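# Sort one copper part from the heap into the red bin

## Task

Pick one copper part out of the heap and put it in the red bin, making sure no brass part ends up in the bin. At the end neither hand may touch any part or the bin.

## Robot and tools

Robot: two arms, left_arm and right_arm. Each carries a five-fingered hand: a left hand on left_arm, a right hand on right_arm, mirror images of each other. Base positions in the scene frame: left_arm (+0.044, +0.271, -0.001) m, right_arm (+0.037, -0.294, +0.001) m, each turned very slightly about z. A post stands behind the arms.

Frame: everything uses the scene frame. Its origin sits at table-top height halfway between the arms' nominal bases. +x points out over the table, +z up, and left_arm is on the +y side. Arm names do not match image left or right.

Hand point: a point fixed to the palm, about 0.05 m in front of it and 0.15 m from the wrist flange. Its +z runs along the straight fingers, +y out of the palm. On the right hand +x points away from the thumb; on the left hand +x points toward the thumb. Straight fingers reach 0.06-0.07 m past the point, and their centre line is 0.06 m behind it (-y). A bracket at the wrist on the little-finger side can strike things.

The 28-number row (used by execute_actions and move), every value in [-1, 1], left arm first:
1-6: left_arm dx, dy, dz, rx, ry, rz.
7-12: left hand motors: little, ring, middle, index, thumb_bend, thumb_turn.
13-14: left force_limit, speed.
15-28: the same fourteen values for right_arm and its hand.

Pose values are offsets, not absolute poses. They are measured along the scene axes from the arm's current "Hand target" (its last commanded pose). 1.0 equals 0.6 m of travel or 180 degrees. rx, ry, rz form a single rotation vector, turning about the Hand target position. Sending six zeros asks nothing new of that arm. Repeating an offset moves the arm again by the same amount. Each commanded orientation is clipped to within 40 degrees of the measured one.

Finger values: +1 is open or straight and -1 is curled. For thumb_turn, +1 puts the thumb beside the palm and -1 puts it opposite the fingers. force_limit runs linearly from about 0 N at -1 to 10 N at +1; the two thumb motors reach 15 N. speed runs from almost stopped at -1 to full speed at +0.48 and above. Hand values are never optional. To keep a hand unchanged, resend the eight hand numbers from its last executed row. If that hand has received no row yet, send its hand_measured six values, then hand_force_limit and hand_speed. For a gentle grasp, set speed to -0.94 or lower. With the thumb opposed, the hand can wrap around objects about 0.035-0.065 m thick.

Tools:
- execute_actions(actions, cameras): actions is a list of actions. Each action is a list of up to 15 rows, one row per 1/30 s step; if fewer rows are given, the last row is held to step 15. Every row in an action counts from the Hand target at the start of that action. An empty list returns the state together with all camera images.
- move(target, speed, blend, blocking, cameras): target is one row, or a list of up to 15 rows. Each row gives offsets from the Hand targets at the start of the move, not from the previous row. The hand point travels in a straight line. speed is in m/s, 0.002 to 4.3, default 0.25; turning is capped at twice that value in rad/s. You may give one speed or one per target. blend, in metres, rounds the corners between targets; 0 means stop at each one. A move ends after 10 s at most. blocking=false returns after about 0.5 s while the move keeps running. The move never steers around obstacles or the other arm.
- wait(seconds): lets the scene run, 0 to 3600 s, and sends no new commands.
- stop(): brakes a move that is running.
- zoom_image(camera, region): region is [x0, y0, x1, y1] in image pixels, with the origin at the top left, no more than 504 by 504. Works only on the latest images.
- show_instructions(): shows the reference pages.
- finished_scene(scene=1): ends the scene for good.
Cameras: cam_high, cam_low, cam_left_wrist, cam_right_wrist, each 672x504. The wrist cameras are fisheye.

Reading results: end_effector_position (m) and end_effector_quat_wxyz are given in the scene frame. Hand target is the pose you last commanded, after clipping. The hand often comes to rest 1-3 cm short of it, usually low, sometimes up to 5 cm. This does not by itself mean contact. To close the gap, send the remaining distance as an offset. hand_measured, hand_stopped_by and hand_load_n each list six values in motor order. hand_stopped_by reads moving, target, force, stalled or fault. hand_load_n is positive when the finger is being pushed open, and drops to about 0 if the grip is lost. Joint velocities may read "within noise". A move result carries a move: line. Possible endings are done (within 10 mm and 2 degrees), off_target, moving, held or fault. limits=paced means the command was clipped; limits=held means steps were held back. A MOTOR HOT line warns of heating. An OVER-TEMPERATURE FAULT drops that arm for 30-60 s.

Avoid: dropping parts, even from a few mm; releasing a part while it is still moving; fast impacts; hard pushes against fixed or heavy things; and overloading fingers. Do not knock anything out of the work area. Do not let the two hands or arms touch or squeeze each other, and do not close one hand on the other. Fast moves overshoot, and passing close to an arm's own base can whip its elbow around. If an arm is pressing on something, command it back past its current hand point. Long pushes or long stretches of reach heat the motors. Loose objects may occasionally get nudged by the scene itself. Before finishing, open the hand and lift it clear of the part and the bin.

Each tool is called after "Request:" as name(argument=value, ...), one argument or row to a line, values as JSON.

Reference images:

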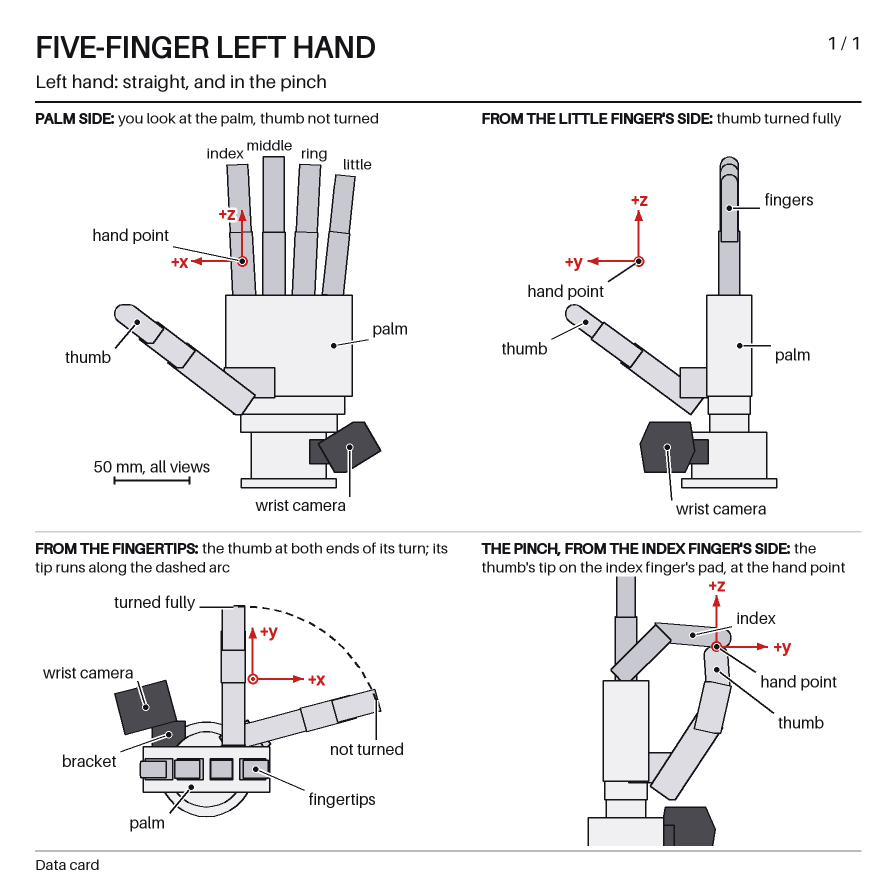

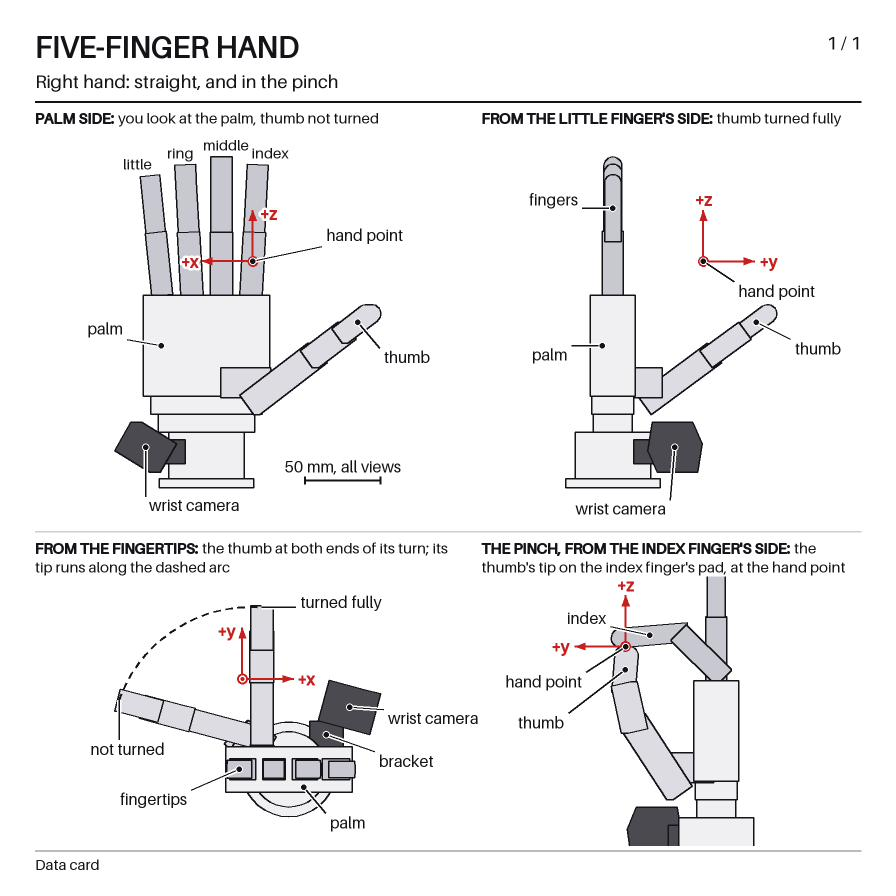

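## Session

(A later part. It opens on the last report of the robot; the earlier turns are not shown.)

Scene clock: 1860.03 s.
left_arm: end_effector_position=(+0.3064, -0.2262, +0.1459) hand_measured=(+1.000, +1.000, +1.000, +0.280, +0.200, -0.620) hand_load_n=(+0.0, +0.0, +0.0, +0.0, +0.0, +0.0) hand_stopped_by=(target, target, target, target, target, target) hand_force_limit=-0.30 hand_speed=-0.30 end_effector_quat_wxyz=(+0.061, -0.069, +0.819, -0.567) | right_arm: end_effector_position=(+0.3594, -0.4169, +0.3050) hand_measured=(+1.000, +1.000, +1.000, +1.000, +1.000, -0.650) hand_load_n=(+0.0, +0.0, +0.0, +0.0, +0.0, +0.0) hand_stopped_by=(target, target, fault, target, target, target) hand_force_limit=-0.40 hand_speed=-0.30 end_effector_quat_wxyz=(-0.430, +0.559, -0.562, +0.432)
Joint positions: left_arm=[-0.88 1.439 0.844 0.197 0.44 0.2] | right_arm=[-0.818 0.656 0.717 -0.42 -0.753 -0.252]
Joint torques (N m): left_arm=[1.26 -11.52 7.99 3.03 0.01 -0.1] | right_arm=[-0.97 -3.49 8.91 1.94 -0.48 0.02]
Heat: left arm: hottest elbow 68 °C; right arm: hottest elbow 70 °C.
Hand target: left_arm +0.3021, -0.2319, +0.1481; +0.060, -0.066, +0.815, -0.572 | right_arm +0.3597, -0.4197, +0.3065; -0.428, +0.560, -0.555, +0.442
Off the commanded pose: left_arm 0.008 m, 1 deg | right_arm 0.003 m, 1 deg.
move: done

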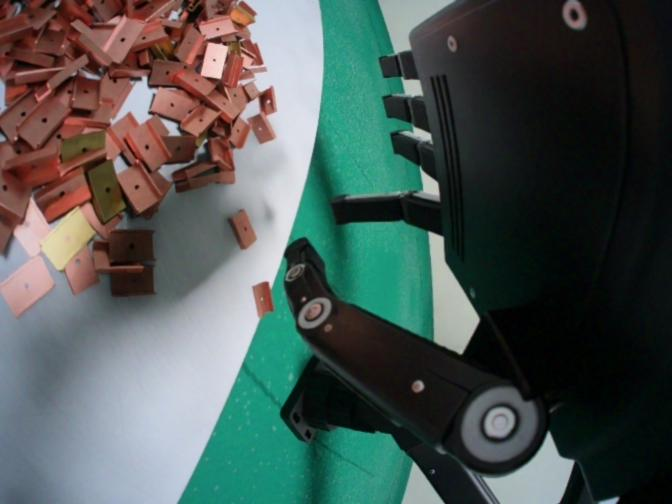

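Request:
move(
  target=[
    [0,0,-0.06,0,0,0,1,1,1,0.28,0.2,-0.62,-0.3,-0.3,0,0,0,0,0,0,1,1,1,1,1,-0.65,-0.4,-0.3],
  ],
  speed=0.08,
  cameras=["cam_left_wrist"],
)

Request:
zoom_image(
  camera="cam_left_wrist",
  region=[180, 160, 380, 310],
)

Scene clock: 1866.03 s.
left_arm: end_effector_position=(+0.3068, -0.2267, +0.1117) hand_measured=(+1.000, +1.000, +1.000, +0.280, +0.200, -0.620) hand_load_n=(-0.5, +0.0, +0.0, +0.0, +0.0, +0.5) hand_stopped_by=(target, target, target, target, target, target) hand_force_limit=-0.30 hand_speed=-0.30 end_effector_quat_wxyz=(+0.062, -0.069, +0.818, -0.568) | right_arm: end_effector_position=(+0.3594, -0.4169, +0.3050) hand_measured=(+1.000, +1.000, +1.000, +1.000, +1.000, -0.650) hand_load_n=(+0.0, +0.0, +0.0, +0.0, +0.0, +0.0) hand_stopped_by=(target, target, fault, target, target, target) hand_force_limit=-0.40 hand_speed=-0.30 end_effector_quat_wxyz=(-0.430, +0.559, -0.562, +0.432)
Joint positions: left_arm=[-0.88 1.504 0.801 0.309 0.44 0.2] | right_arm=[-0.818 0.656 0.717 -0.42 -0.753 -0.252]
Joint torques (N m): left_arm=[1.2 -11.63 7.43 3.04 0.01 -0.09] | right_arm=[-1.08 -3.66 8.87 1.94 -0.47 0.02]
Heat: left arm: hottest elbow 68 °C; right arm: hottest elbow 70 °C.
Hand target: left_arm +0.3021, -0.2319, +0.1121; +0.060, -0.066, +0.815, -0.572 | right_arm +0.3597, -0.4197, +0.3065; -0.428, +0.560, -0.555, +0.442
Off the commanded pose: left_arm 0.007 m, 1 deg | right_arm 0.003 m, 1 deg.
move: done

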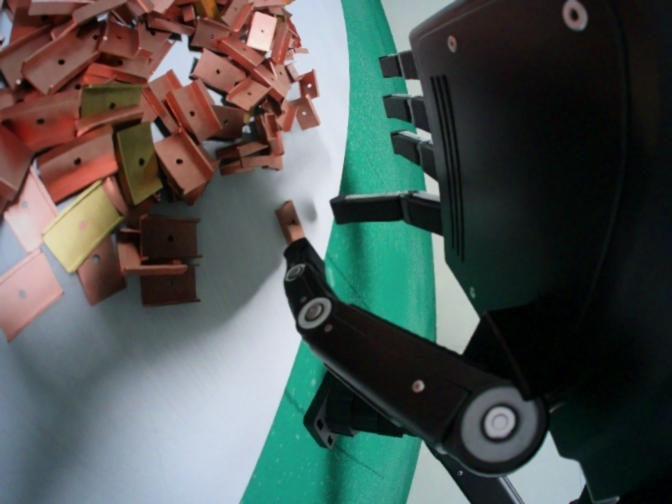

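Scaled by 2.520 from the camera's image (finer frame: 960x720).

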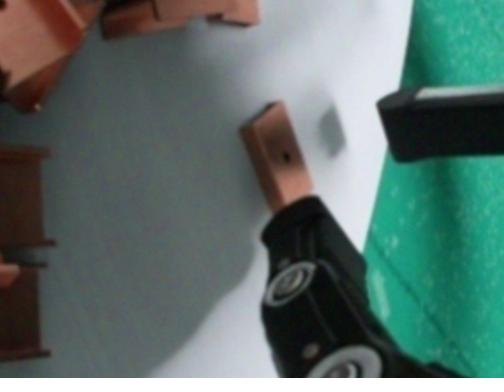

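Request:
move(
  target=[
    [0,0,-0.019,0,0,0,1,1,1,0.28,0.2,-0.65,-0.3,-0.3,0,0,0,0,0,0,1,1,1,1,1,-0.65,-0.4,-0.3],
  ],
  speed=0.05,
  cameras=["cam_left_wrist"],
)

Request:
zoom_image(
  camera="cam_left_wrist",
  region=[240, 170, 400, 290],
)

Scene clock: 1872.47 s.
left_arm: end_effector_position=(+0.3076, -0.2277, +0.1044) hand_measured=(+1.000, +1.000, +1.000, +0.280, +0.200, -0.650) hand_load_n=(+0.0, +0.0, +0.0, +0.0, +0.0, +0.0) hand_stopped_by=(target, target, target, target, target, target) hand_force_limit=-0.30 hand_speed=-0.30 end_effector_quat_wxyz=(+0.064, -0.068, +0.816, -0.571) | right_arm: end_effector_position=(+0.3594, -0.4169, +0.3050) hand_measured=(+1.000, +1.000, +1.000, +1.000, +1.000, -0.650) hand_load_n=(+0.0, +0.0, +0.0, +0.0, +0.0, +0.0) hand_stopped_by=(target, target, fault, target, target, target) hand_force_limit=-0.40 hand_speed=-0.30 end_effector_quat_wxyz=(-0.430, +0.559, -0.562, +0.432)
Joint positions: left_arm=[-0.88 1.523 0.791 0.345 0.44 0.2] | right_arm=[-0.818 0.656 0.717 -0.42 -0.753 -0.252]
Joint torques (N m): left_arm=[1.2 -11.22 7.12 3.14 0.01 -0.09] | right_arm=[-1.03 -3.55 8.9 1.88 -0.46 0.01]
Heat: left arm: hottest elbow 68 °C; right arm: hottest elbow 70 °C.
Hand target: left_arm +0.3021, -0.2320, +0.1008; +0.060, -0.066, +0.815, -0.572 | right_arm +0.3597, -0.4197, +0.3065; -0.428, +0.560, -0.555, +0.442
Off the commanded pose: left_arm 0.008 m, 1 deg | right_arm 0.003 m, 1 deg.
move: done

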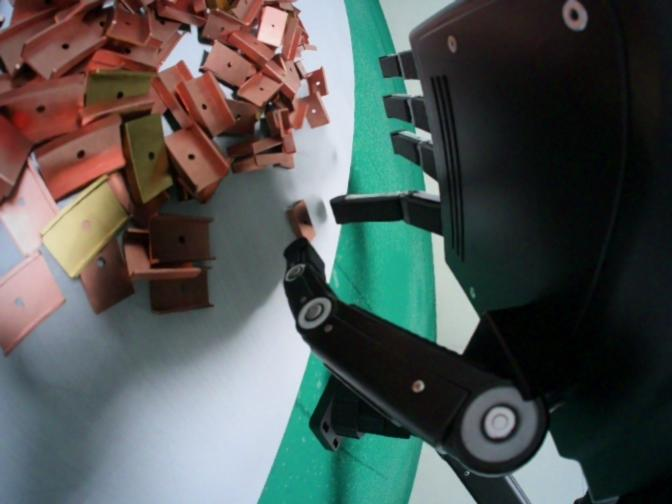

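Scaled by 3.150 from the camera's image (finer frame: 960x720).

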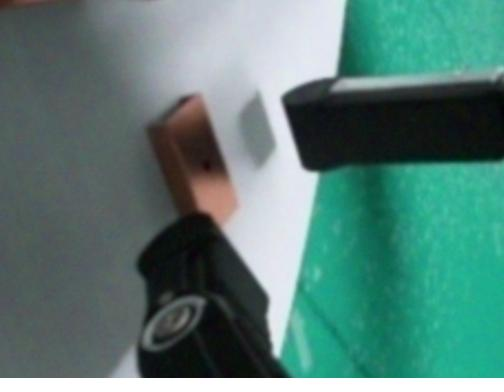

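Request:
move(
  target=[
    [0.012,0,-0.008,0,0,0,1,1,1,0.28,0.2,-0.7,-0.3,-0.3,0,0,0,0,0,0,1,1,1,1,1,-0.65,-0.4,-0.3],
  ],
  speed=0.05,
  cameras=["cam_left_wrist"],
)

Request:
zoom_image(
  camera="cam_left_wrist",
  region=[240, 170, 400, 290],
)

Scene clock: 1879.13 s.
left_arm: end_effector_position=(+0.3069, -0.2291, +0.0980) hand_measured=(+1.000, +1.000, +1.000, +0.280, +0.200, -0.700) hand_load_n=(+0.0, +0.0, +0.0, +0.0, -0.5, +0.0) hand_stopped_by=(target, target, target, target, target, target) hand_force_limit=-0.30 hand_speed=-0.30 end_effector_quat_wxyz=(+0.059, -0.066, +0.817, -0.570) | right_arm: end_effector_position=(+0.3594, -0.4169, +0.3050) hand_measured=(+1.000, +1.000, +1.000, +1.000, +1.000, -0.650) hand_load_n=(+0.0, +0.0, +0.0, +0.0, +0.0, +0.0) hand_stopped_by=(target, target, fault, target, target, target) hand_force_limit=-0.40 hand_speed=-0.30 end_effector_quat_wxyz=(-0.430, +0.559, -0.562, +0.432)
Joint positions: left_arm=[-0.88 1.54 0.791 0.358 0.448 0.2] | right_arm=[-0.818 0.656 0.717 -0.42 -0.753 -0.252]
Joint torques (N m): left_arm=[2.14 -10.99 7.62 2.89 0.15 -0.04] | right_arm=[-1.14 -3.55 8.88 1.94 -0.47 0.02]
Heat: left arm: hottest elbow 68 °C; right arm: hottest elbow 70 °C.
Hand target: left_arm +0.3093, -0.2320, +0.0959; +0.060, -0.066, +0.815, -0.572 | right_arm +0.3597, -0.4197, +0.3065; -0.428, +0.560, -0.555, +0.442
Off the commanded pose: left_arm 0.004 m, 0 deg | right_arm 0.003 m, 1 deg.
move: done

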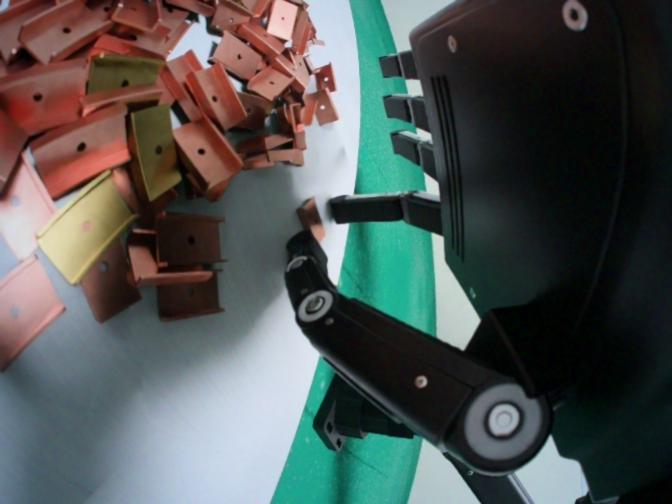

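Scaled by 3.150 from the camera's image (finer frame: 960x720).

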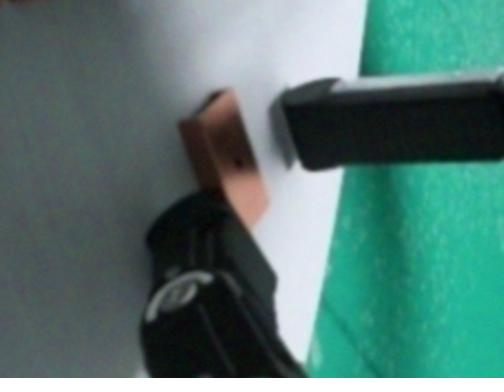

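Request:
move(
  target=[
    [0,0,0,0,0,0,1,1,1,-0.3,0.2,-0.7,-0.1,-0.9,0,0,0,0,0,0,1,1,1,1,1,-0.65,-0.4,-0.3],
  ],
  speed=0.05,
  cameras=["cam_left_wrist"],
)

Request:
zoom_image(
  camera="cam_left_wrist",
  region=[240, 170, 400, 290],
)

Scene clock: 1885.60 s.
left_arm: end_effector_position=(+0.3076, -0.2303, +0.1000) hand_measured=(+1.000, +1.000, +1.000, -0.146, +0.200, -0.700) hand_load_n=(+0.0, +0.0, +0.0, +3.5, +0.5, +0.0) hand_stopped_by=(target, target, target, force, target, target) hand_force_limit=-0.10 hand_speed=-0.90 end_effector_quat_wxyz=(+0.061, -0.064, +0.814, -0.573) | right_arm: end_effector_position=(+0.3594, -0.4169, +0.3050) hand_measured=(+1.000, +1.000, +1.000, +1.000, +1.000, -0.650) hand_load_n=(+0.0, +0.0, +0.0, +0.0, +0.0, +0.0) hand_stopped_by=(target, target, fault, target, target, target) hand_force_limit=-0.40 hand_speed=-0.30 end_effector_quat_wxyz=(-0.430, +0.559, -0.562, +0.432)
Joint positions: left_arm=[-0.88 1.54 0.791 0.368 0.449 0.2] | right_arm=[-0.818 0.656 0.717 -0.42 -0.753 -0.252]
Joint torques (N m): left_arm=[2.2 -11.58 7.61 2.48 0.12 -0.04] | right_arm=[-1.08 -3.55 8.9 1.91 -0.47 0.02]
Heat: left arm: hottest elbow 67 °C; right arm: hottest elbow 71 °C.
Hand target: left_arm +0.3093, -0.2320, +0.0959; +0.060, -0.066, +0.815, -0.572 | right_arm +0.3597, -0.4197, +0.3065; -0.428, +0.560, -0.555, +0.442
Off the commanded pose: left_arm 0.005 m, 0 deg | right_arm 0.003 m, 1 deg.
move: done

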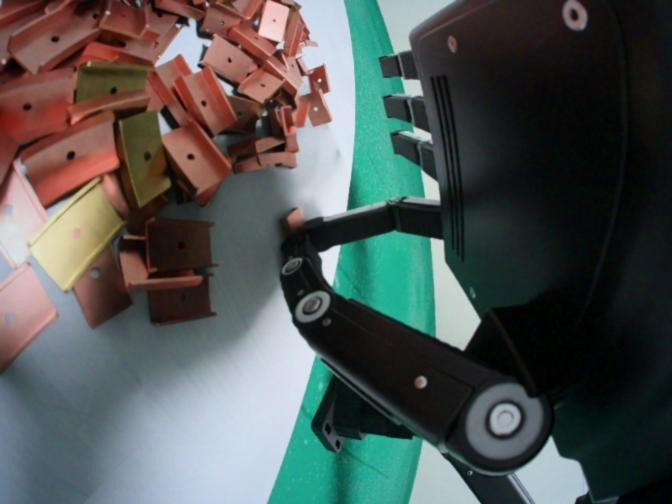

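Scaled by 3.150 from the camera's image (finer frame: 960x720).

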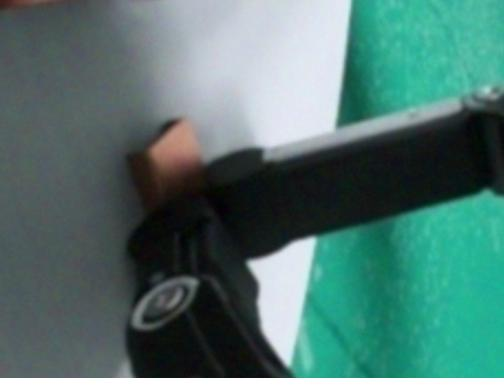

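Request:
move(
  target=[
    [0,0,0,0,0,0,1,1,1,-0.35,0.2,-0.7,0.3,-0.9,0,0,0,0,0,0,1,1,1,1,1,-0.65,-0.4,-0.3],
  ],
  speed=0.05,
  cameras=["cam_left_wrist"],
)

Request:
zoom_image(
  camera="cam_left_wrist",
  region=[240, 170, 400, 290],
)

Scene clock: 1890.80 s.
left_arm: end_effector_position=(+0.3080, -0.2313, +0.1016) hand_measured=(+1.000, +1.000, +1.000, -0.284, +0.200, -0.700) hand_load_n=(+0.0, +0.0, +0.0, +10.0, +0.0, +0.0) hand_stopped_by=(target, target, target, force, target, target) hand_force_limit=0.30 hand_speed=-0.90 end_effector_quat_wxyz=(+0.062, -0.064, +0.812, -0.576) | right_arm: end_effector_position=(+0.3594, -0.4169, +0.3050) hand_measured=(+1.000, +1.000, +1.000, +1.000, +1.000, -0.650) hand_load_n=(+0.0, -0.5, +0.0, +0.0, +0.0, +0.0) hand_stopped_by=(target, target, fault, target, target, target) hand_force_limit=-0.40 hand_speed=-0.30 end_effector_quat_wxyz=(-0.430, +0.559, -0.562, +0.432)
Joint positions: left_arm=[-0.88 1.54 0.791 0.376 0.45 0.198] | right_arm=[-0.818 0.656 0.717 -0.42 -0.753 -0.252]
Joint torques (N m): left_arm=[2.2 -11.11 7.6 2.14 0.08 -0.01] | right_arm=[-1.08 -3.55 8.88 1.92 -0.47 0.02]
Heat: left arm: hottest elbow 67 °C; right arm: hottest elbow 71 °C.
Hand target: left_arm +0.3093, -0.2320, +0.0959; +0.060, -0.066, +0.815, -0.572 | right_arm +0.3597, -0.4197, +0.3065; -0.428, +0.560, -0.555, +0.442
Off the commanded pose: left_arm 0.006 m, 1 deg | right_arm 0.003 m, 1 deg.
move: done

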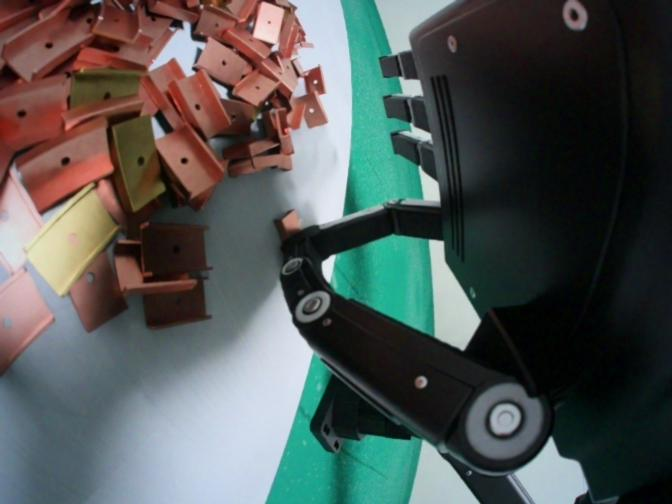

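Scaled by 3.150 from the camera's image (finer frame: 960x720).

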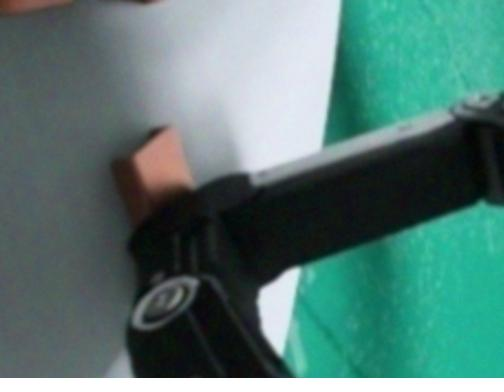

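Request:
move(
  target=[
    [0,0,0.06,0,0,0,1,1,1,0.28,0.2,-0.7,-0.3,-0.3,0,0,0,0,0,0,1,1,1,1,1,-0.65,-0.4,-0.3],
  ],
  speed=0.05,
  cameras=["cam_left_wrist"],
)

Request:
zoom_image(
  camera="cam_left_wrist",
  region=[60, 140, 310, 330],
)

Scene clock: 1898.77 s.
left_arm: end_effector_position=(+0.2990, -0.2195, +0.1081) hand_measured=(+1.000, +1.000, +1.000, +0.280, +0.200, -0.700) hand_load_n=(-0.5, +0.0, +0.0, +0.0, +0.0, +0.5) hand_stopped_by=(target, target, target, target, target, target) hand_force_limit=-0.30 hand_speed=-0.30 end_effector_quat_wxyz=(+0.050, -0.072, +0.825, -0.558) | right_arm: end_effector_position=(+0.3594, -0.4169, +0.3050) hand_measured=(+1.000, +1.000, +1.000, +1.000, +1.000, -0.650) hand_load_n=(+0.0, -0.5, +0.0, +0.0, +0.0, +0.0) hand_stopped_by=(target, target, fault, target, target, target) hand_force_limit=-0.40 hand_speed=-0.30 end_effector_quat_wxyz=(-0.430, +0.559, -0.562, +0.432)
Joint positions: left_arm=[-0.88 1.489 0.791 0.27 0.449 0.197] | right_arm=[-0.818 0.656 0.717 -0.42 -0.753 -0.252]
Joint torques (N m): left_arm=[2.2 -12.75 10.48 1.83 0.15 -0.02] | right_arm=[-1.08 -3.49 8.88 1.92 -0.46 0.02]
Heat: left arm: hottest elbow 67 °C; right arm: hottest elbow 71 °C.
Hand target: left_arm +0.3093, -0.2320, +0.1320; +0.060, -0.066, +0.815, -0.572 | right_arm +0.3597, -0.4197, +0.3065; -0.428, +0.560, -0.555, +0.442
Off the commanded pose: left_arm 0.029 m, 2 deg | right_arm 0.003 m, 1 deg.
move: off_target (left_arm)

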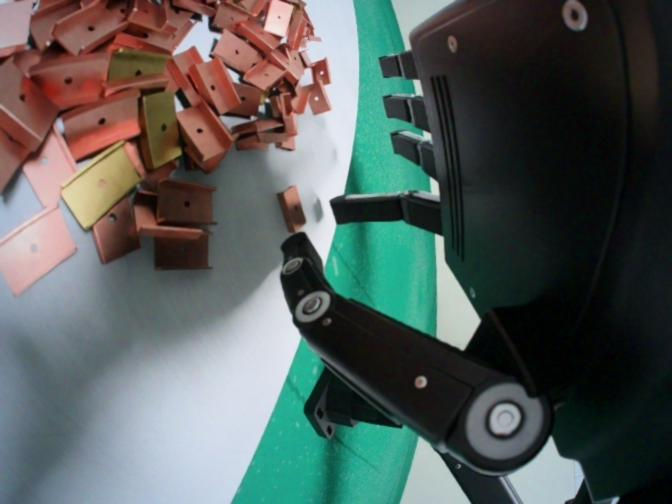

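Scaled by 2.016 from the camera's image (finer frame: 960x720).

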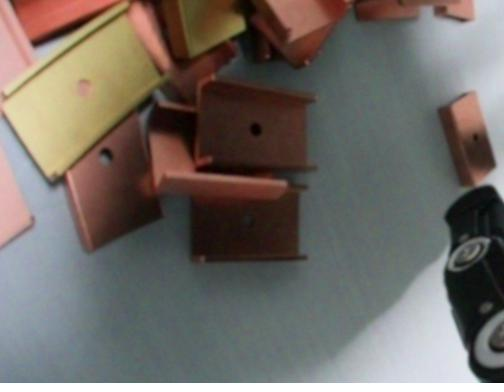

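Request:
move(
  target=[
    [0.015,0.018,0.01,0,0,0,1,1,1,0.28,0.2,-0.68,-0.3,-0.3,0,0,0,0,0,0,1,1,1,1,1,-0.65,-0.4,-0.3],
  ],
  speed=0.08,
  cameras=["cam_left_wrist"],
)

Request:
zoom_image(
  camera="cam_left_wrist",
  region=[200, 150, 360, 270],
)

Scene clock: 1918.40 s.
left_arm: end_effector_position=(+0.3022, -0.2120, +0.1138) hand_measured=(+1.000, +1.000, +1.000, +0.280, +0.200, -0.680) hand_load_n=(+0.0, +0.0, +0.0, +0.0, +0.0, +0.0) hand_stopped_by=(target, target, target, target, target, target) hand_force_limit=-0.30 hand_speed=-0.30 end_effector_quat_wxyz=(+0.045, -0.072, +0.826, -0.558) | right_arm: end_effector_position=(+0.3594, -0.4169, +0.3050) hand_measured=(+1.000, +1.000, +1.000, +1.000, +1.000, -0.650) hand_load_n=(+0.0, +0.0, +0.0, +0.0, +0.0, +0.0) hand_stopped_by=(target, target, fault, target, target, target) hand_force_limit=-0.40 hand_speed=-0.30 end_effector_quat_wxyz=(-0.430, +0.559, -0.562, +0.432)
Joint positions: left_arm=[-0.859 1.471 0.791 0.246 0.476 0.203] | right_arm=[-0.818 0.656 0.717 -0.42 -0.753 -0.252]
Joint torques (N m): left_arm=[3.08 -12.81 10.65 1.83 0.24 0.05] | right_arm=[-1.14 -3.55 8.88 1.89 -0.46 0.02]
Heat: left arm: hottest elbow 71 °C; right arm: hottest elbow 71 °C.
Hand target: left_arm +0.3184, -0.2211, +0.1380; +0.060, -0.066, +0.815, -0.572 | right_arm +0.3597, -0.4197, +0.3065; -0.428, +0.560, -0.555, +0.442
Off the commanded pose: left_arm 0.030 m, 3 deg | right_arm 0.003 m, 1 deg.
move: off_target (left_arm)

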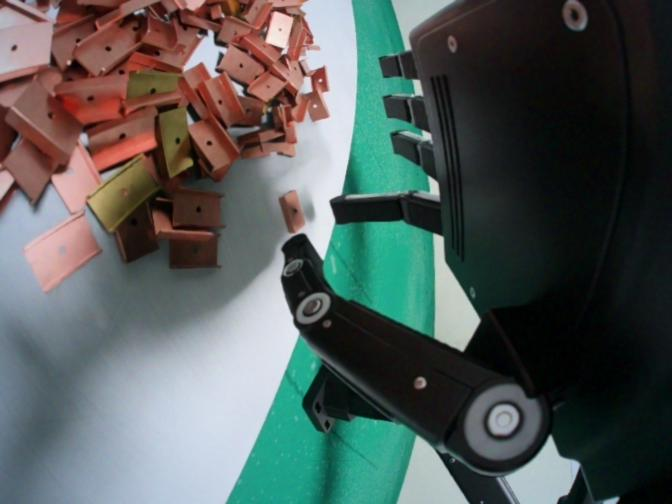

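Scaled by 3.150 from the camera's image (finer frame: 960x720).

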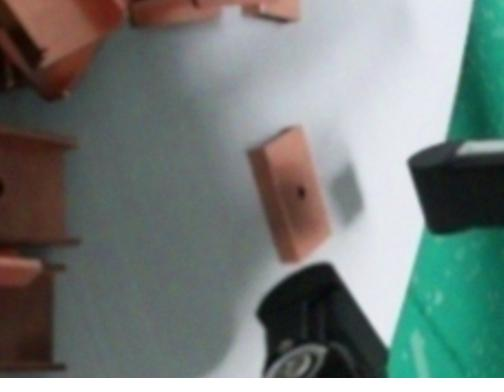

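Request:
move(
  target=[
    [-0.005,0.0085,-0.05,0,0,0,1,1,1,0.28,0.2,-0.68,-0.3,-0.3,0,0,0,0,0,0,1,1,1,1,1,-0.65,-0.4,-0.3],
  ],
  speed=0.06,
  cameras=["cam_left_wrist"],
)

Request:
zoom_image(
  camera="cam_left_wrist",
  region=[240, 170, 400, 290],
)

Scene clock: 1923.13 s.
left_arm: end_effector_position=(+0.3082, -0.2198, +0.1130) hand_measured=(+1.000, +1.000, +1.000, +0.280, +0.200, -0.680) hand_load_n=(+0.0, +0.0, +0.0, +0.0, +0.0, +0.0) hand_stopped_by=(target, target, target, target, target, target) hand_force_limit=-0.30 hand_speed=-0.30 end_effector_quat_wxyz=(+0.054, -0.064, +0.816, -0.572) | right_arm: end_effector_position=(+0.3594, -0.4169, +0.3050) hand_measured=(+1.000, +1.000, +1.000, +1.000, +1.000, -0.650) hand_load_n=(+0.0, +0.0, -0.5, +0.0, +0.0, +0.0) hand_stopped_by=(target, target, fault, target, target, target) hand_force_limit=-0.40 hand_speed=-0.30 end_effector_quat_wxyz=(-0.430, +0.559, -0.562, +0.432)
Joint positions: left_arm=[-0.859 1.497 0.791 0.313 0.479 0.204] | right_arm=[-0.818 0.656 0.717 -0.42 -0.753 -0.252]
Joint torques (N m): left_arm=[3.19 -10.93 7.05 3 0.23 0.05] | right_arm=[-1.14 -3.6 8.87 1.92 -0.46 0.02]
Heat: left arm: hottest elbow 71 °C; right arm: hottest elbow 71 °C.
Hand target: left_arm +0.3154, -0.2160, +0.1080; +0.060, -0.066, +0.815, -0.572 | right_arm +0.3597, -0.4197, +0.3065; -0.428, +0.560, -0.555, +0.442
Off the commanded pose: left_arm 0.010 m, 1 deg | right_arm 0.003 m, 1 deg.
move: done

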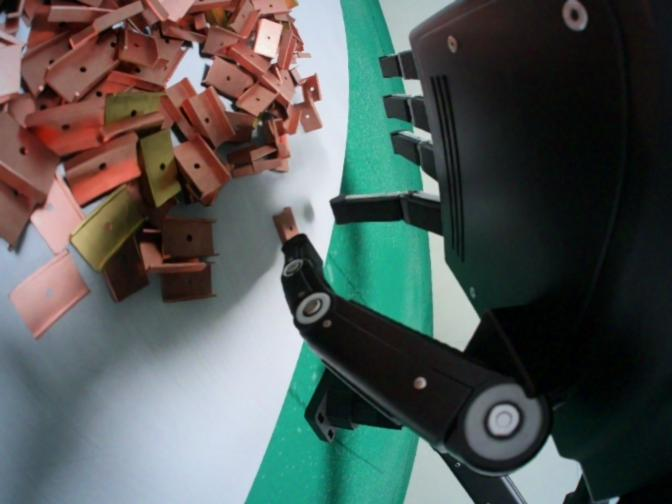

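Scaled by 3.150 from the camera's image (finer frame: 960x720).

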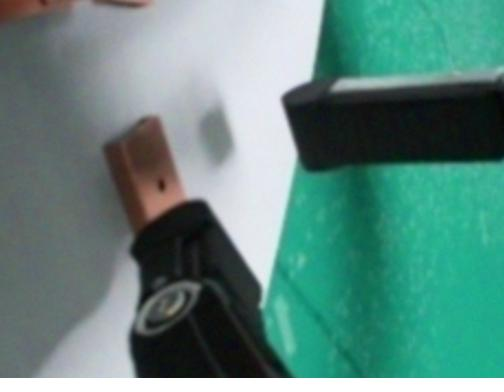

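Request:
move(
  target=[
    [0,0,-0.0285,0,0,0,1,1,1,0.28,0.2,-0.68,-0.3,-0.3,0,0,0,0,0,0,1,1,1,1,1,-0.65,-0.4,-0.3],
  ],
  speed=0.05,
  cameras=["cam_left_wrist"],
)

Request:
zoom_image(
  camera="cam_left_wrist",
  region=[240, 170, 400, 290],
)

Scene clock: 1928.00 s.
left_arm: end_effector_position=(+0.3084, -0.2197, +0.0980) hand_measured=(+1.000, +1.000, +1.000, +0.280, +0.200, -0.680) hand_load_n=(+0.0, +0.0, +0.0, +0.0, +0.0, +0.0) hand_stopped_by=(target, target, target, target, target, target) hand_force_limit=-0.30 hand_speed=-0.30 end_effector_quat_wxyz=(+0.055, -0.063, +0.814, -0.574) | right_arm: end_effector_position=(+0.3594, -0.4169, +0.3050) hand_measured=(+1.000, +1.000, +1.000, +1.000, +1.000, -0.650) hand_load_n=(-0.5, +0.0, +0.0, -0.5, +0.0, +0.0) hand_stopped_by=(target, target, fault, target, target, target) hand_force_limit=-0.40 hand_speed=-0.30 end_effector_quat_wxyz=(-0.430, +0.559, -0.562, +0.432)
Joint positions: left_arm=[-0.858 1.53 0.772 0.371 0.481 0.204] | right_arm=[-0.818 0.656 0.717 -0.42 -0.753 -0.252]
Joint torques (N m): left_arm=[3.08 -10.81 6.94 2.89 0.13 0.05] | right_arm=[-1.08 -3.55 8.91 1.91 -0.46 0.02]
Heat: left arm: hottest elbow 70 °C; right arm: hottest elbow 71 °C.
Hand target: left_arm +0.3154, -0.2159, +0.0908; +0.060, -0.066, +0.815, -0.572 | right_arm +0.3597, -0.4197, +0.3065; -0.428, +0.560, -0.555, +0.442
Off the commanded pose: left_arm 0.011 m, 1 deg | right_arm 0.003 m, 1 deg.
move: off_target (left_arm)

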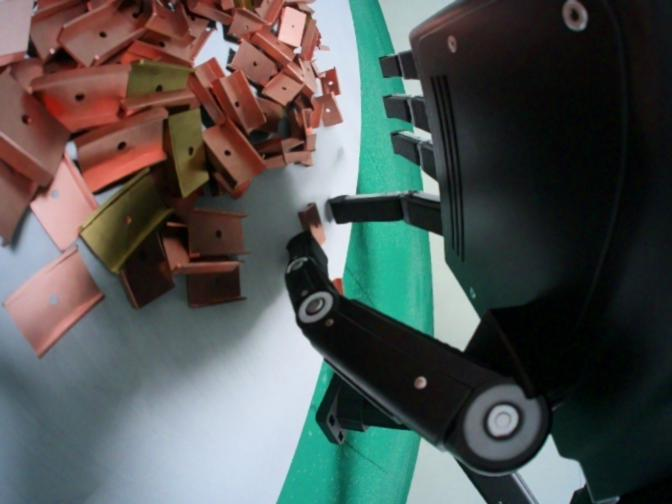

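Scaled by 3.150 from the camera's image (finer frame: 960x720).

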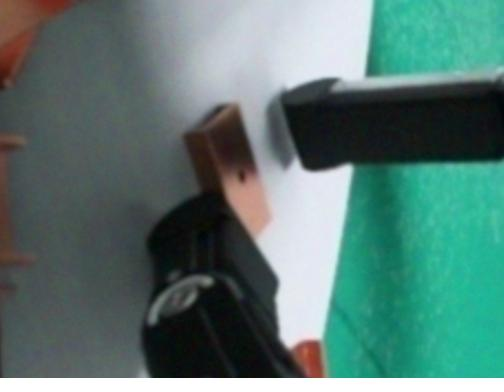

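Request:
move(
  target=[
    [0,0,0,0,0,0,1,1,1,-0.18,0.2,-0.68,-0.1,-0.93,0,0,0,0,0,0,1,1,1,1,1,-0.65,-0.4,-0.3],
  ],
  speed=0.05,
  cameras=["cam_left_wrist"],
)

Request:
zoom_image(
  camera="cam_left_wrist",
  region=[240, 170, 400, 290],
)

Scene clock: 1934.30 s.
left_arm: end_effector_position=(+0.3092, -0.2207, +0.0996) hand_measured=(+1.000, +1.000, +1.000, -0.138, +0.200, -0.680) hand_load_n=(+0.0, +0.0, +0.0, +4.0, +1.0, -0.5) hand_stopped_by=(target, target, target, force, target, target) hand_force_limit=-0.10 hand_speed=-0.93 end_effector_quat_wxyz=(+0.057, -0.062, +0.812, -0.577) | right_arm: end_effector_position=(+0.3594, -0.4169, +0.3050) hand_measured=(+1.000, +1.000, +1.000, +1.000, +1.000, -0.650) hand_load_n=(+0.0, +0.0, +0.0, +0.0, +0.0, +0.0) hand_stopped_by=(target, target, fault, target, target, target) hand_force_limit=-0.40 hand_speed=-0.30 end_effector_quat_wxyz=(-0.430, +0.559, -0.562, +0.432)
Joint positions: left_arm=[-0.858 1.53 0.772 0.379 0.481 0.204] | right_arm=[-0.818 0.656 0.717 -0.42 -0.753 -0.252]
Joint torques (N m): left_arm=[3.08 -10.75 6.91 2.52 0.12 0.06] | right_arm=[-1.14 -3.55 8.87 1.89 -0.46 0.02]
Heat: left arm: hottest elbow 69 °C; right arm: hottest elbow 71 °C.
Hand target: left_arm +0.3154, -0.2159, +0.0908; +0.060, -0.066, +0.815, -0.572 | right_arm +0.3597, -0.4197, +0.3065; -0.428, +0.560, -0.555, +0.442
Off the commanded pose: left_arm 0.012 m, 1 deg | right_arm 0.003 m, 1 deg.
move: done

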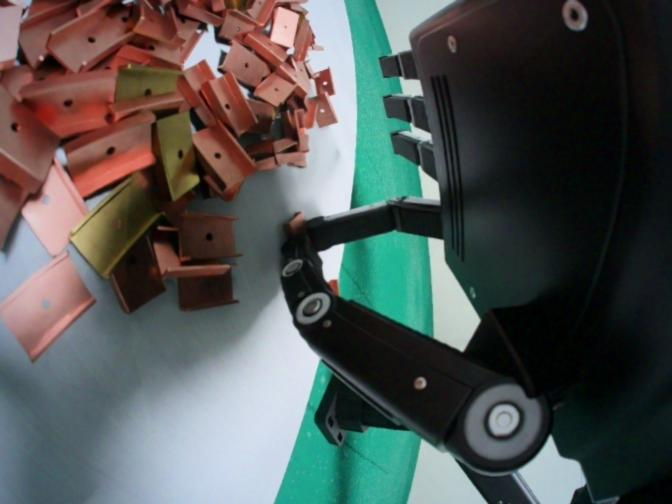

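Scaled by 3.150 from the camera's image (finer frame: 960x720).

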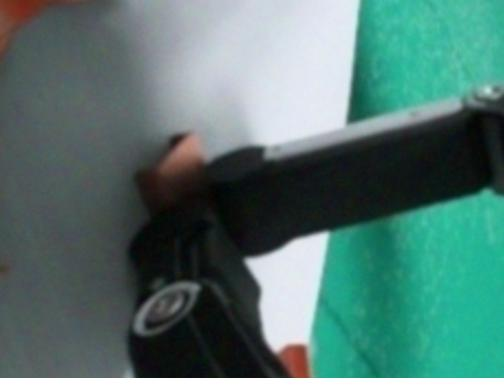

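Request:
move(
  target=[
    [0.015,-0.03,0.1,0,0,0,1,1,1,-0.18,0.2,-0.68,-0.1,-0.93,0,0,0,0,0,0,1,1,1,1,1,-0.65,-0.4,-0.3],
  ],
  speed=0.2,
  cameras=["cam_left_wrist"],
)

Request:
zoom_image(
  camera="cam_left_wrist",
  region=[240, 170, 400, 290],
)

Scene clock: 1938.90 s.
left_arm: end_effector_position=(+0.3143, -0.2252, +0.1333) hand_measured=(+1.000, +1.000, +1.000, -0.138, +0.200, -0.680) hand_load_n=(+0.0, +0.0, +0.0, +0.0, +0.0, +0.0) hand_stopped_by=(target, target, target, force, target, target) hand_force_limit=-0.10 hand_speed=-0.93 end_effector_quat_wxyz=(+0.050, -0.070, +0.822, -0.563) | right_arm: end_effector_position=(+0.3594, -0.4169, +0.3050) hand_measured=(+1.000, +1.000, +1.000, +1.000, +1.000, -0.650) hand_load_n=(+0.0, +0.0, +0.0, -0.5, +0.0, +0.0) hand_stopped_by=(target, target, fault, target, target, target) hand_force_limit=-0.40 hand_speed=-0.30 end_effector_quat_wxyz=(-0.430, +0.559, -0.562, +0.432)
Joint positions: left_arm=[-0.858 1.477 0.853 0.205 0.474 0.204] | right_arm=[-0.818 0.656 0.717 -0.42 -0.753 -0.252]
Joint torques (N m): left_arm=[2.32 -11.99 10.41 1.83 0.03 0.01] | right_arm=[-1.14 -3.55 8.85 1.94 -0.46 0.03]
Heat: left arm: hottest elbow 68 °C; right arm: hottest elbow 71 °C.
Hand target: left_arm +0.3244, -0.2340, +0.1508; +0.060, -0.066, +0.815, -0.572 | right_arm +0.3597, -0.4197, +0.3065; -0.428, +0.560, -0.555, +0.442
Off the commanded pose: left_arm 0.022 m, 2 deg | right_arm 0.003 m, 1 deg.
move: off_target (left_arm)

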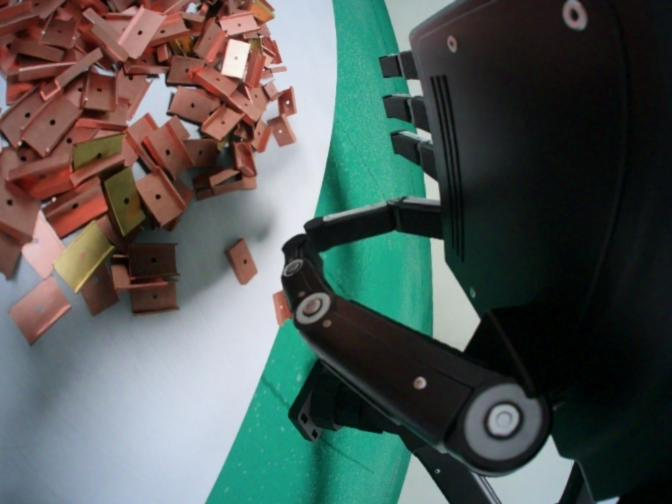

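Scaled by 3.150 from the camera's image (finer frame: 960x720).

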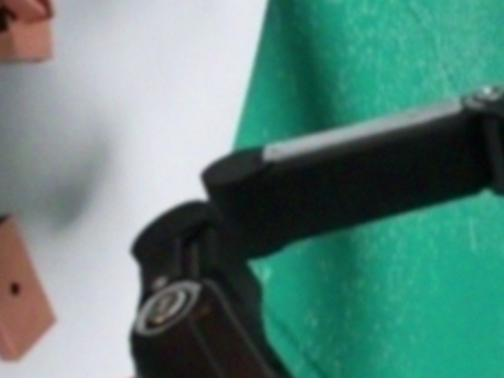

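Request:
move(
  target=[
    [-0.014,0.055,-0.01,0,0,0,1,1,1,0.28,0.15,-0.68,-0.3,-0.3,0,0,0,0,0,0,1,1,1,1,1,-0.65,-0.4,-0.3],
  ],
  speed=0.1,
  cameras=["cam_left_wrist"],
)

Request:
zoom_image(
  camera="cam_left_wrist",
  region=[200, 150, 360, 270],
)

Scene clock: 1967.87 s.
left_arm: end_effector_position=(+0.3102, -0.2047, +0.1422) hand_measured=(+1.000, +1.000, +1.000, +0.280, +0.150, -0.680) hand_load_n=(+0.0, +0.0, +0.0, +0.0, +0.0, +0.0) hand_stopped_by=(target, target, target, target, target, target) hand_force_limit=-0.30 hand_speed=-0.30 end_effector_quat_wxyz=(+0.053, -0.067, +0.817, -0.570) | right_arm: end_effector_position=(+0.3594, -0.4169, +0.3050) hand_measured=(+1.000, +1.000, +1.000, +1.000, +1.000, -0.650) hand_load_n=(+0.0, +0.0, +0.0, +0.0, +0.0, +0.0) hand_stopped_by=(target, target, fault, target, target, target) hand_force_limit=-0.40 hand_speed=-0.30 end_effector_quat_wxyz=(-0.430, +0.559, -0.562, +0.432)
Joint positions: left_arm=[-0.832 1.415 0.805 0.205 0.501 0.214] | right_arm=[-0.818 0.656 0.717 -0.42 -0.753 -0.252]
Joint torques (N m): left_arm=[3.02 -11.69 7.58 2.43 0.24 0.04] | right_arm=[-1.08 -3.6 8.87 1.88 -0.47 0.02]
Heat: left arm: hottest elbow 72 °C; right arm: hottest elbow 71 °C.
Hand target: left_arm +0.3159, -0.2009, +0.1449; +0.060, -0.066, +0.815, -0.572 | right_arm +0.3597, -0.4197, +0.3065; -0.428, +0.560, -0.555, +0.442
Off the commanded pose: left_arm 0.007 m, 1 deg | right_arm 0.003 m, 1 deg.
move: done

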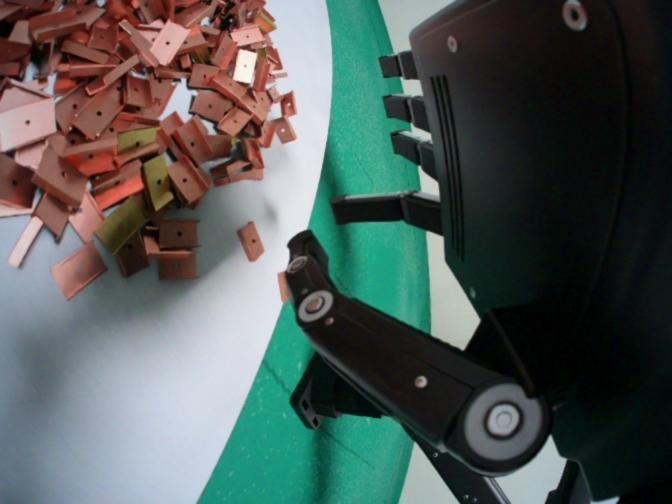

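Scaled by 3.150 from the camera's image (finer frame: 960x720).

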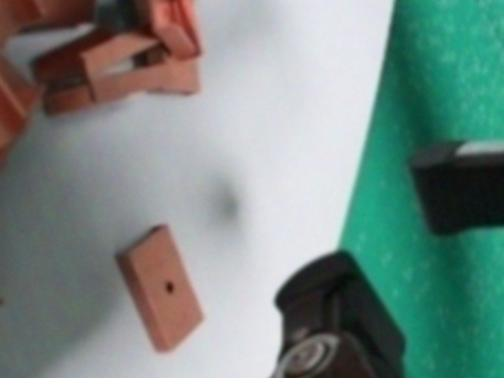

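Request:
move(
  target=[
    [-0.038,-0.03,-0.055,0,0,0,1,1,1,0.28,0.15,-0.68,-0.3,-0.3,0,0,0,0,0,0,1,1,1,1,1,-0.65,-0.4,-0.3],
  ],
  speed=0.08,
  cameras=["cam_left_wrist"],
)

Request:
zoom_image(
  camera="cam_left_wrist",
  region=[240, 170, 400, 290],
)

Scene clock: 1975.43 s.
left_arm: end_effector_position=(+0.2974, -0.2148, +0.1135) hand_measured=(+1.000, +1.000, +1.000, +0.280, +0.150, -0.680) hand_load_n=(+0.0, +0.0, +0.0, +0.0, +0.5, +0.0) hand_stopped_by=(target, target, target, target, target, target) hand_force_limit=-0.30 hand_speed=-0.30 end_effector_quat_wxyz=(+0.063, -0.067, +0.817, -0.569) | right_arm: end_effector_position=(+0.3594, -0.4169, +0.3050) hand_measured=(+1.000, +1.000, +1.000, +1.000, +1.000, -0.650) hand_load_n=(+0.0, -0.5, +0.0, +0.0, +0.0, +0.0) hand_stopped_by=(target, target, fault, target, target, target) hand_force_limit=-0.40 hand_speed=-0.30 end_effector_quat_wxyz=(-0.430, +0.559, -0.562, +0.432)
Joint positions: left_arm=[-0.88 1.464 0.759 0.315 0.442 0.201] | right_arm=[-0.818 0.656 0.717 -0.42 -0.753 -0.252]
Joint torques (N m): left_arm=[1.32 -10.58 7.34 3.03 0 -0.11] | right_arm=[-1.03 -3.66 8.88 1.91 -0.46 0.02]
Heat: left arm: hottest elbow 70 °C; right arm: hottest elbow 71 °C.
Hand target: left_arm +0.2932, -0.2190, +0.1119; +0.060, -0.066, +0.815, -0.572 | right_arm +0.3597, -0.4197, +0.3065; -0.428, +0.560, -0.555, +0.442
Off the commanded pose: left_arm 0.006 m, 1 deg | right_arm 0.003 m, 1 deg.
move: done

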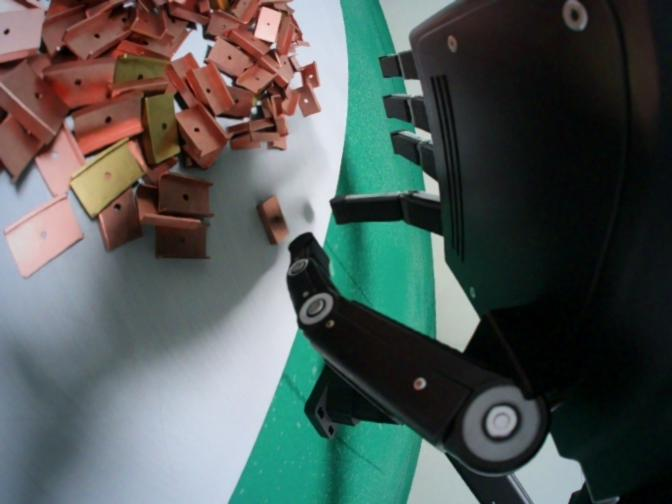

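Scaled by 3.150 from the camera's image (finer frame: 960x720).

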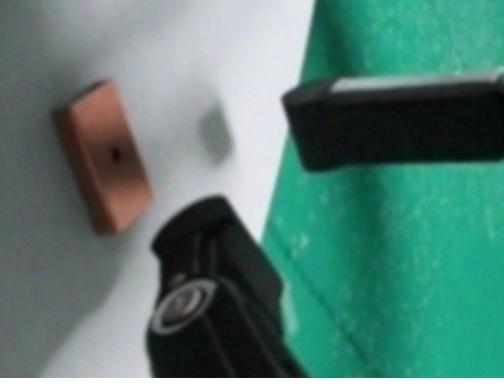

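Request:
move(
  target=[
    [0.044,0.042,0.0,0,0,0,1,1,1,0.28,0.15,-0.68,-0.3,-0.3,0,0,0,0,0,0,1,1,1,1,1,-0.65,-0.4,-0.3],
  ],
  speed=0.08,
  cameras=["cam_left_wrist"],
)

Request:
zoom_image(
  camera="cam_left_wrist",
  region=[240, 170, 400, 290],
)

Scene clock: 1982.67 s.
left_arm: end_effector_position=(+0.3176, -0.1983, +0.1160) hand_measured=(+1.000, +1.000, +1.000, +0.280, +0.150, -0.680) hand_load_n=(+0.0, +0.0, +0.0, +0.0, +0.0, +0.0) hand_stopped_by=(target, target, target, target, target, target) hand_force_limit=-0.30 hand_speed=-0.30 end_effector_quat_wxyz=(+0.059, -0.065, +0.813, -0.576) | right_arm: end_effector_position=(+0.3594, -0.4169, +0.3050) hand_measured=(+1.000, +1.000, +1.000, +1.000, +1.000, -0.650) hand_load_n=(+0.0, +0.0, +0.0, +0.0, +0.0, +0.0) hand_stopped_by=(target, target, fault, target, target, target) hand_force_limit=-0.40 hand_speed=-0.30 end_effector_quat_wxyz=(-0.430, +0.559, -0.562, +0.432)
Joint positions: left_arm=[-0.81 1.464 0.759 0.315 0.518 0.222] | right_arm=[-0.818 0.656 0.717 -0.42 -0.753 -0.252]
Joint torques (N m): left_arm=[2.78 -11.22 7.05 2.11 0.24 0.04] | right_arm=[-1.08 -3.55 8.88 1.91 -0.46 0.02]
Heat: left arm: hottest elbow 68 °C; right arm: hottest elbow 71 °C.
Hand target: left_arm +0.3195, -0.1939, +0.1119; +0.060, -0.066, +0.815, -0.572 | right_arm +0.3597, -0.4197, +0.3065; -0.428, +0.560, -0.555, +0.442
Off the commanded pose: left_arm 0.006 m, 0 deg | right_arm 0.003 m, 1 deg.
move: done

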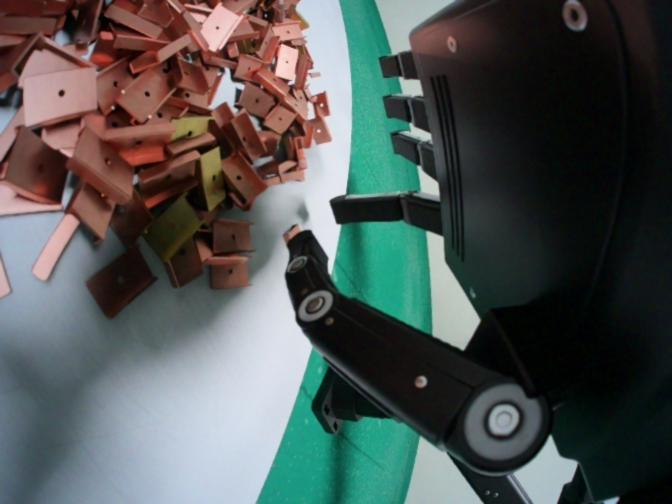

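Scaled by 3.150 from the camera's image (finer frame: 960x720).

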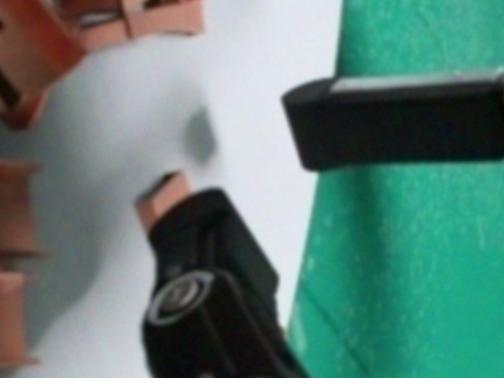

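Request:
move(
  target=[
    [-0.0315,-0.027,-0.01,0,0,0,1,1,1,0.28,0.15,-0.68,-0.3,-0.3,0,0,0,0,0,0,1,1,1,1,1,-0.65,-0.4,-0.3],
  ],
  speed=0.08,
  cameras=["cam_left_wrist"],
)

Request:
zoom_image(
  camera="cam_left_wrist",
  region=[240, 170, 400, 290],
)

Scene clock: 1993.93 s.
left_arm: end_effector_position=(+0.3044, -0.2067, +0.1113) hand_measured=(+1.000, +1.000, +1.000, +0.280, +0.150, -0.680) hand_load_n=(-0.5, +0.0, +0.0, +0.0, +0.0, +0.0) hand_stopped_by=(target, target, target, target, target, target) hand_force_limit=-0.30 hand_speed=-0.30 end_effector_quat_wxyz=(+0.064, -0.065, +0.815, -0.572) | right_arm: end_effector_position=(+0.3594, -0.4169, +0.3050) hand_measured=(+1.000, +1.000, +1.000, +1.000, +1.000, -0.650) hand_load_n=(+0.0, +0.0, +0.0, +0.0, +0.0, +0.0) hand_stopped_by=(target, target, fault, target, target, target) hand_force_limit=-0.40 hand_speed=-0.30 end_effector_quat_wxyz=(-0.430, +0.559, -0.562, +0.432)
Joint positions: left_arm=[-0.853 1.465 0.748 0.329 0.467 0.213] | right_arm=[-0.818 0.656 0.717 -0.42 -0.753 -0.252]
Joint torques (N m): left_arm=[1.44 -10.29 7.17 3.03 0.02 -0.08] | right_arm=[-1.08 -3.66 8.9 1.89 -0.47 0.02]
Heat: left arm: hottest elbow 66 °C; right arm: hottest elbow 71 °C.
Hand target: left_arm +0.3006, -0.2101, +0.1060; +0.060, -0.066, +0.815, -0.572 | right_arm +0.3597, -0.4197, +0.3065; -0.428, +0.560, -0.555, +0.442
Off the commanded pose: left_arm 0.007 m, 0 deg | right_arm 0.003 m, 1 deg.
move: done

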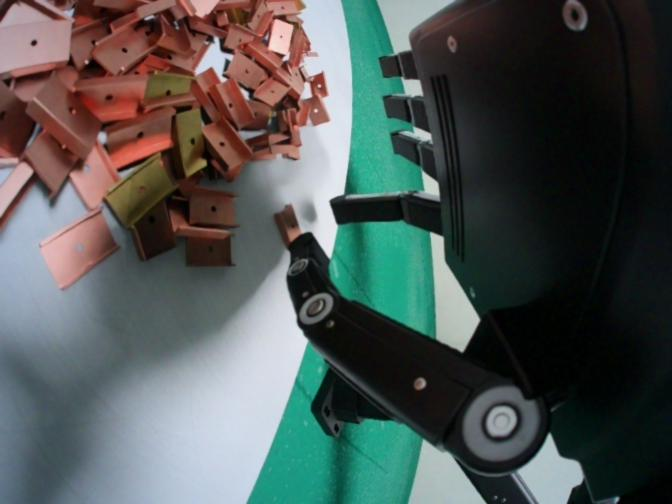

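Scaled by 3.150 from the camera's image (finer frame: 960x720).

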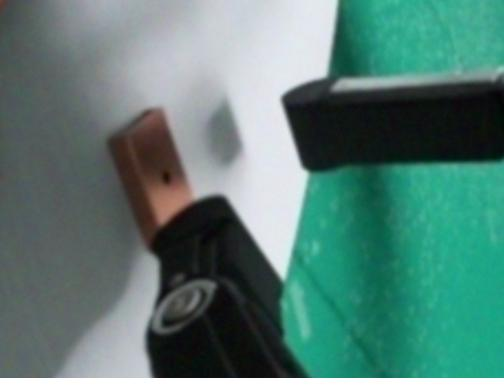

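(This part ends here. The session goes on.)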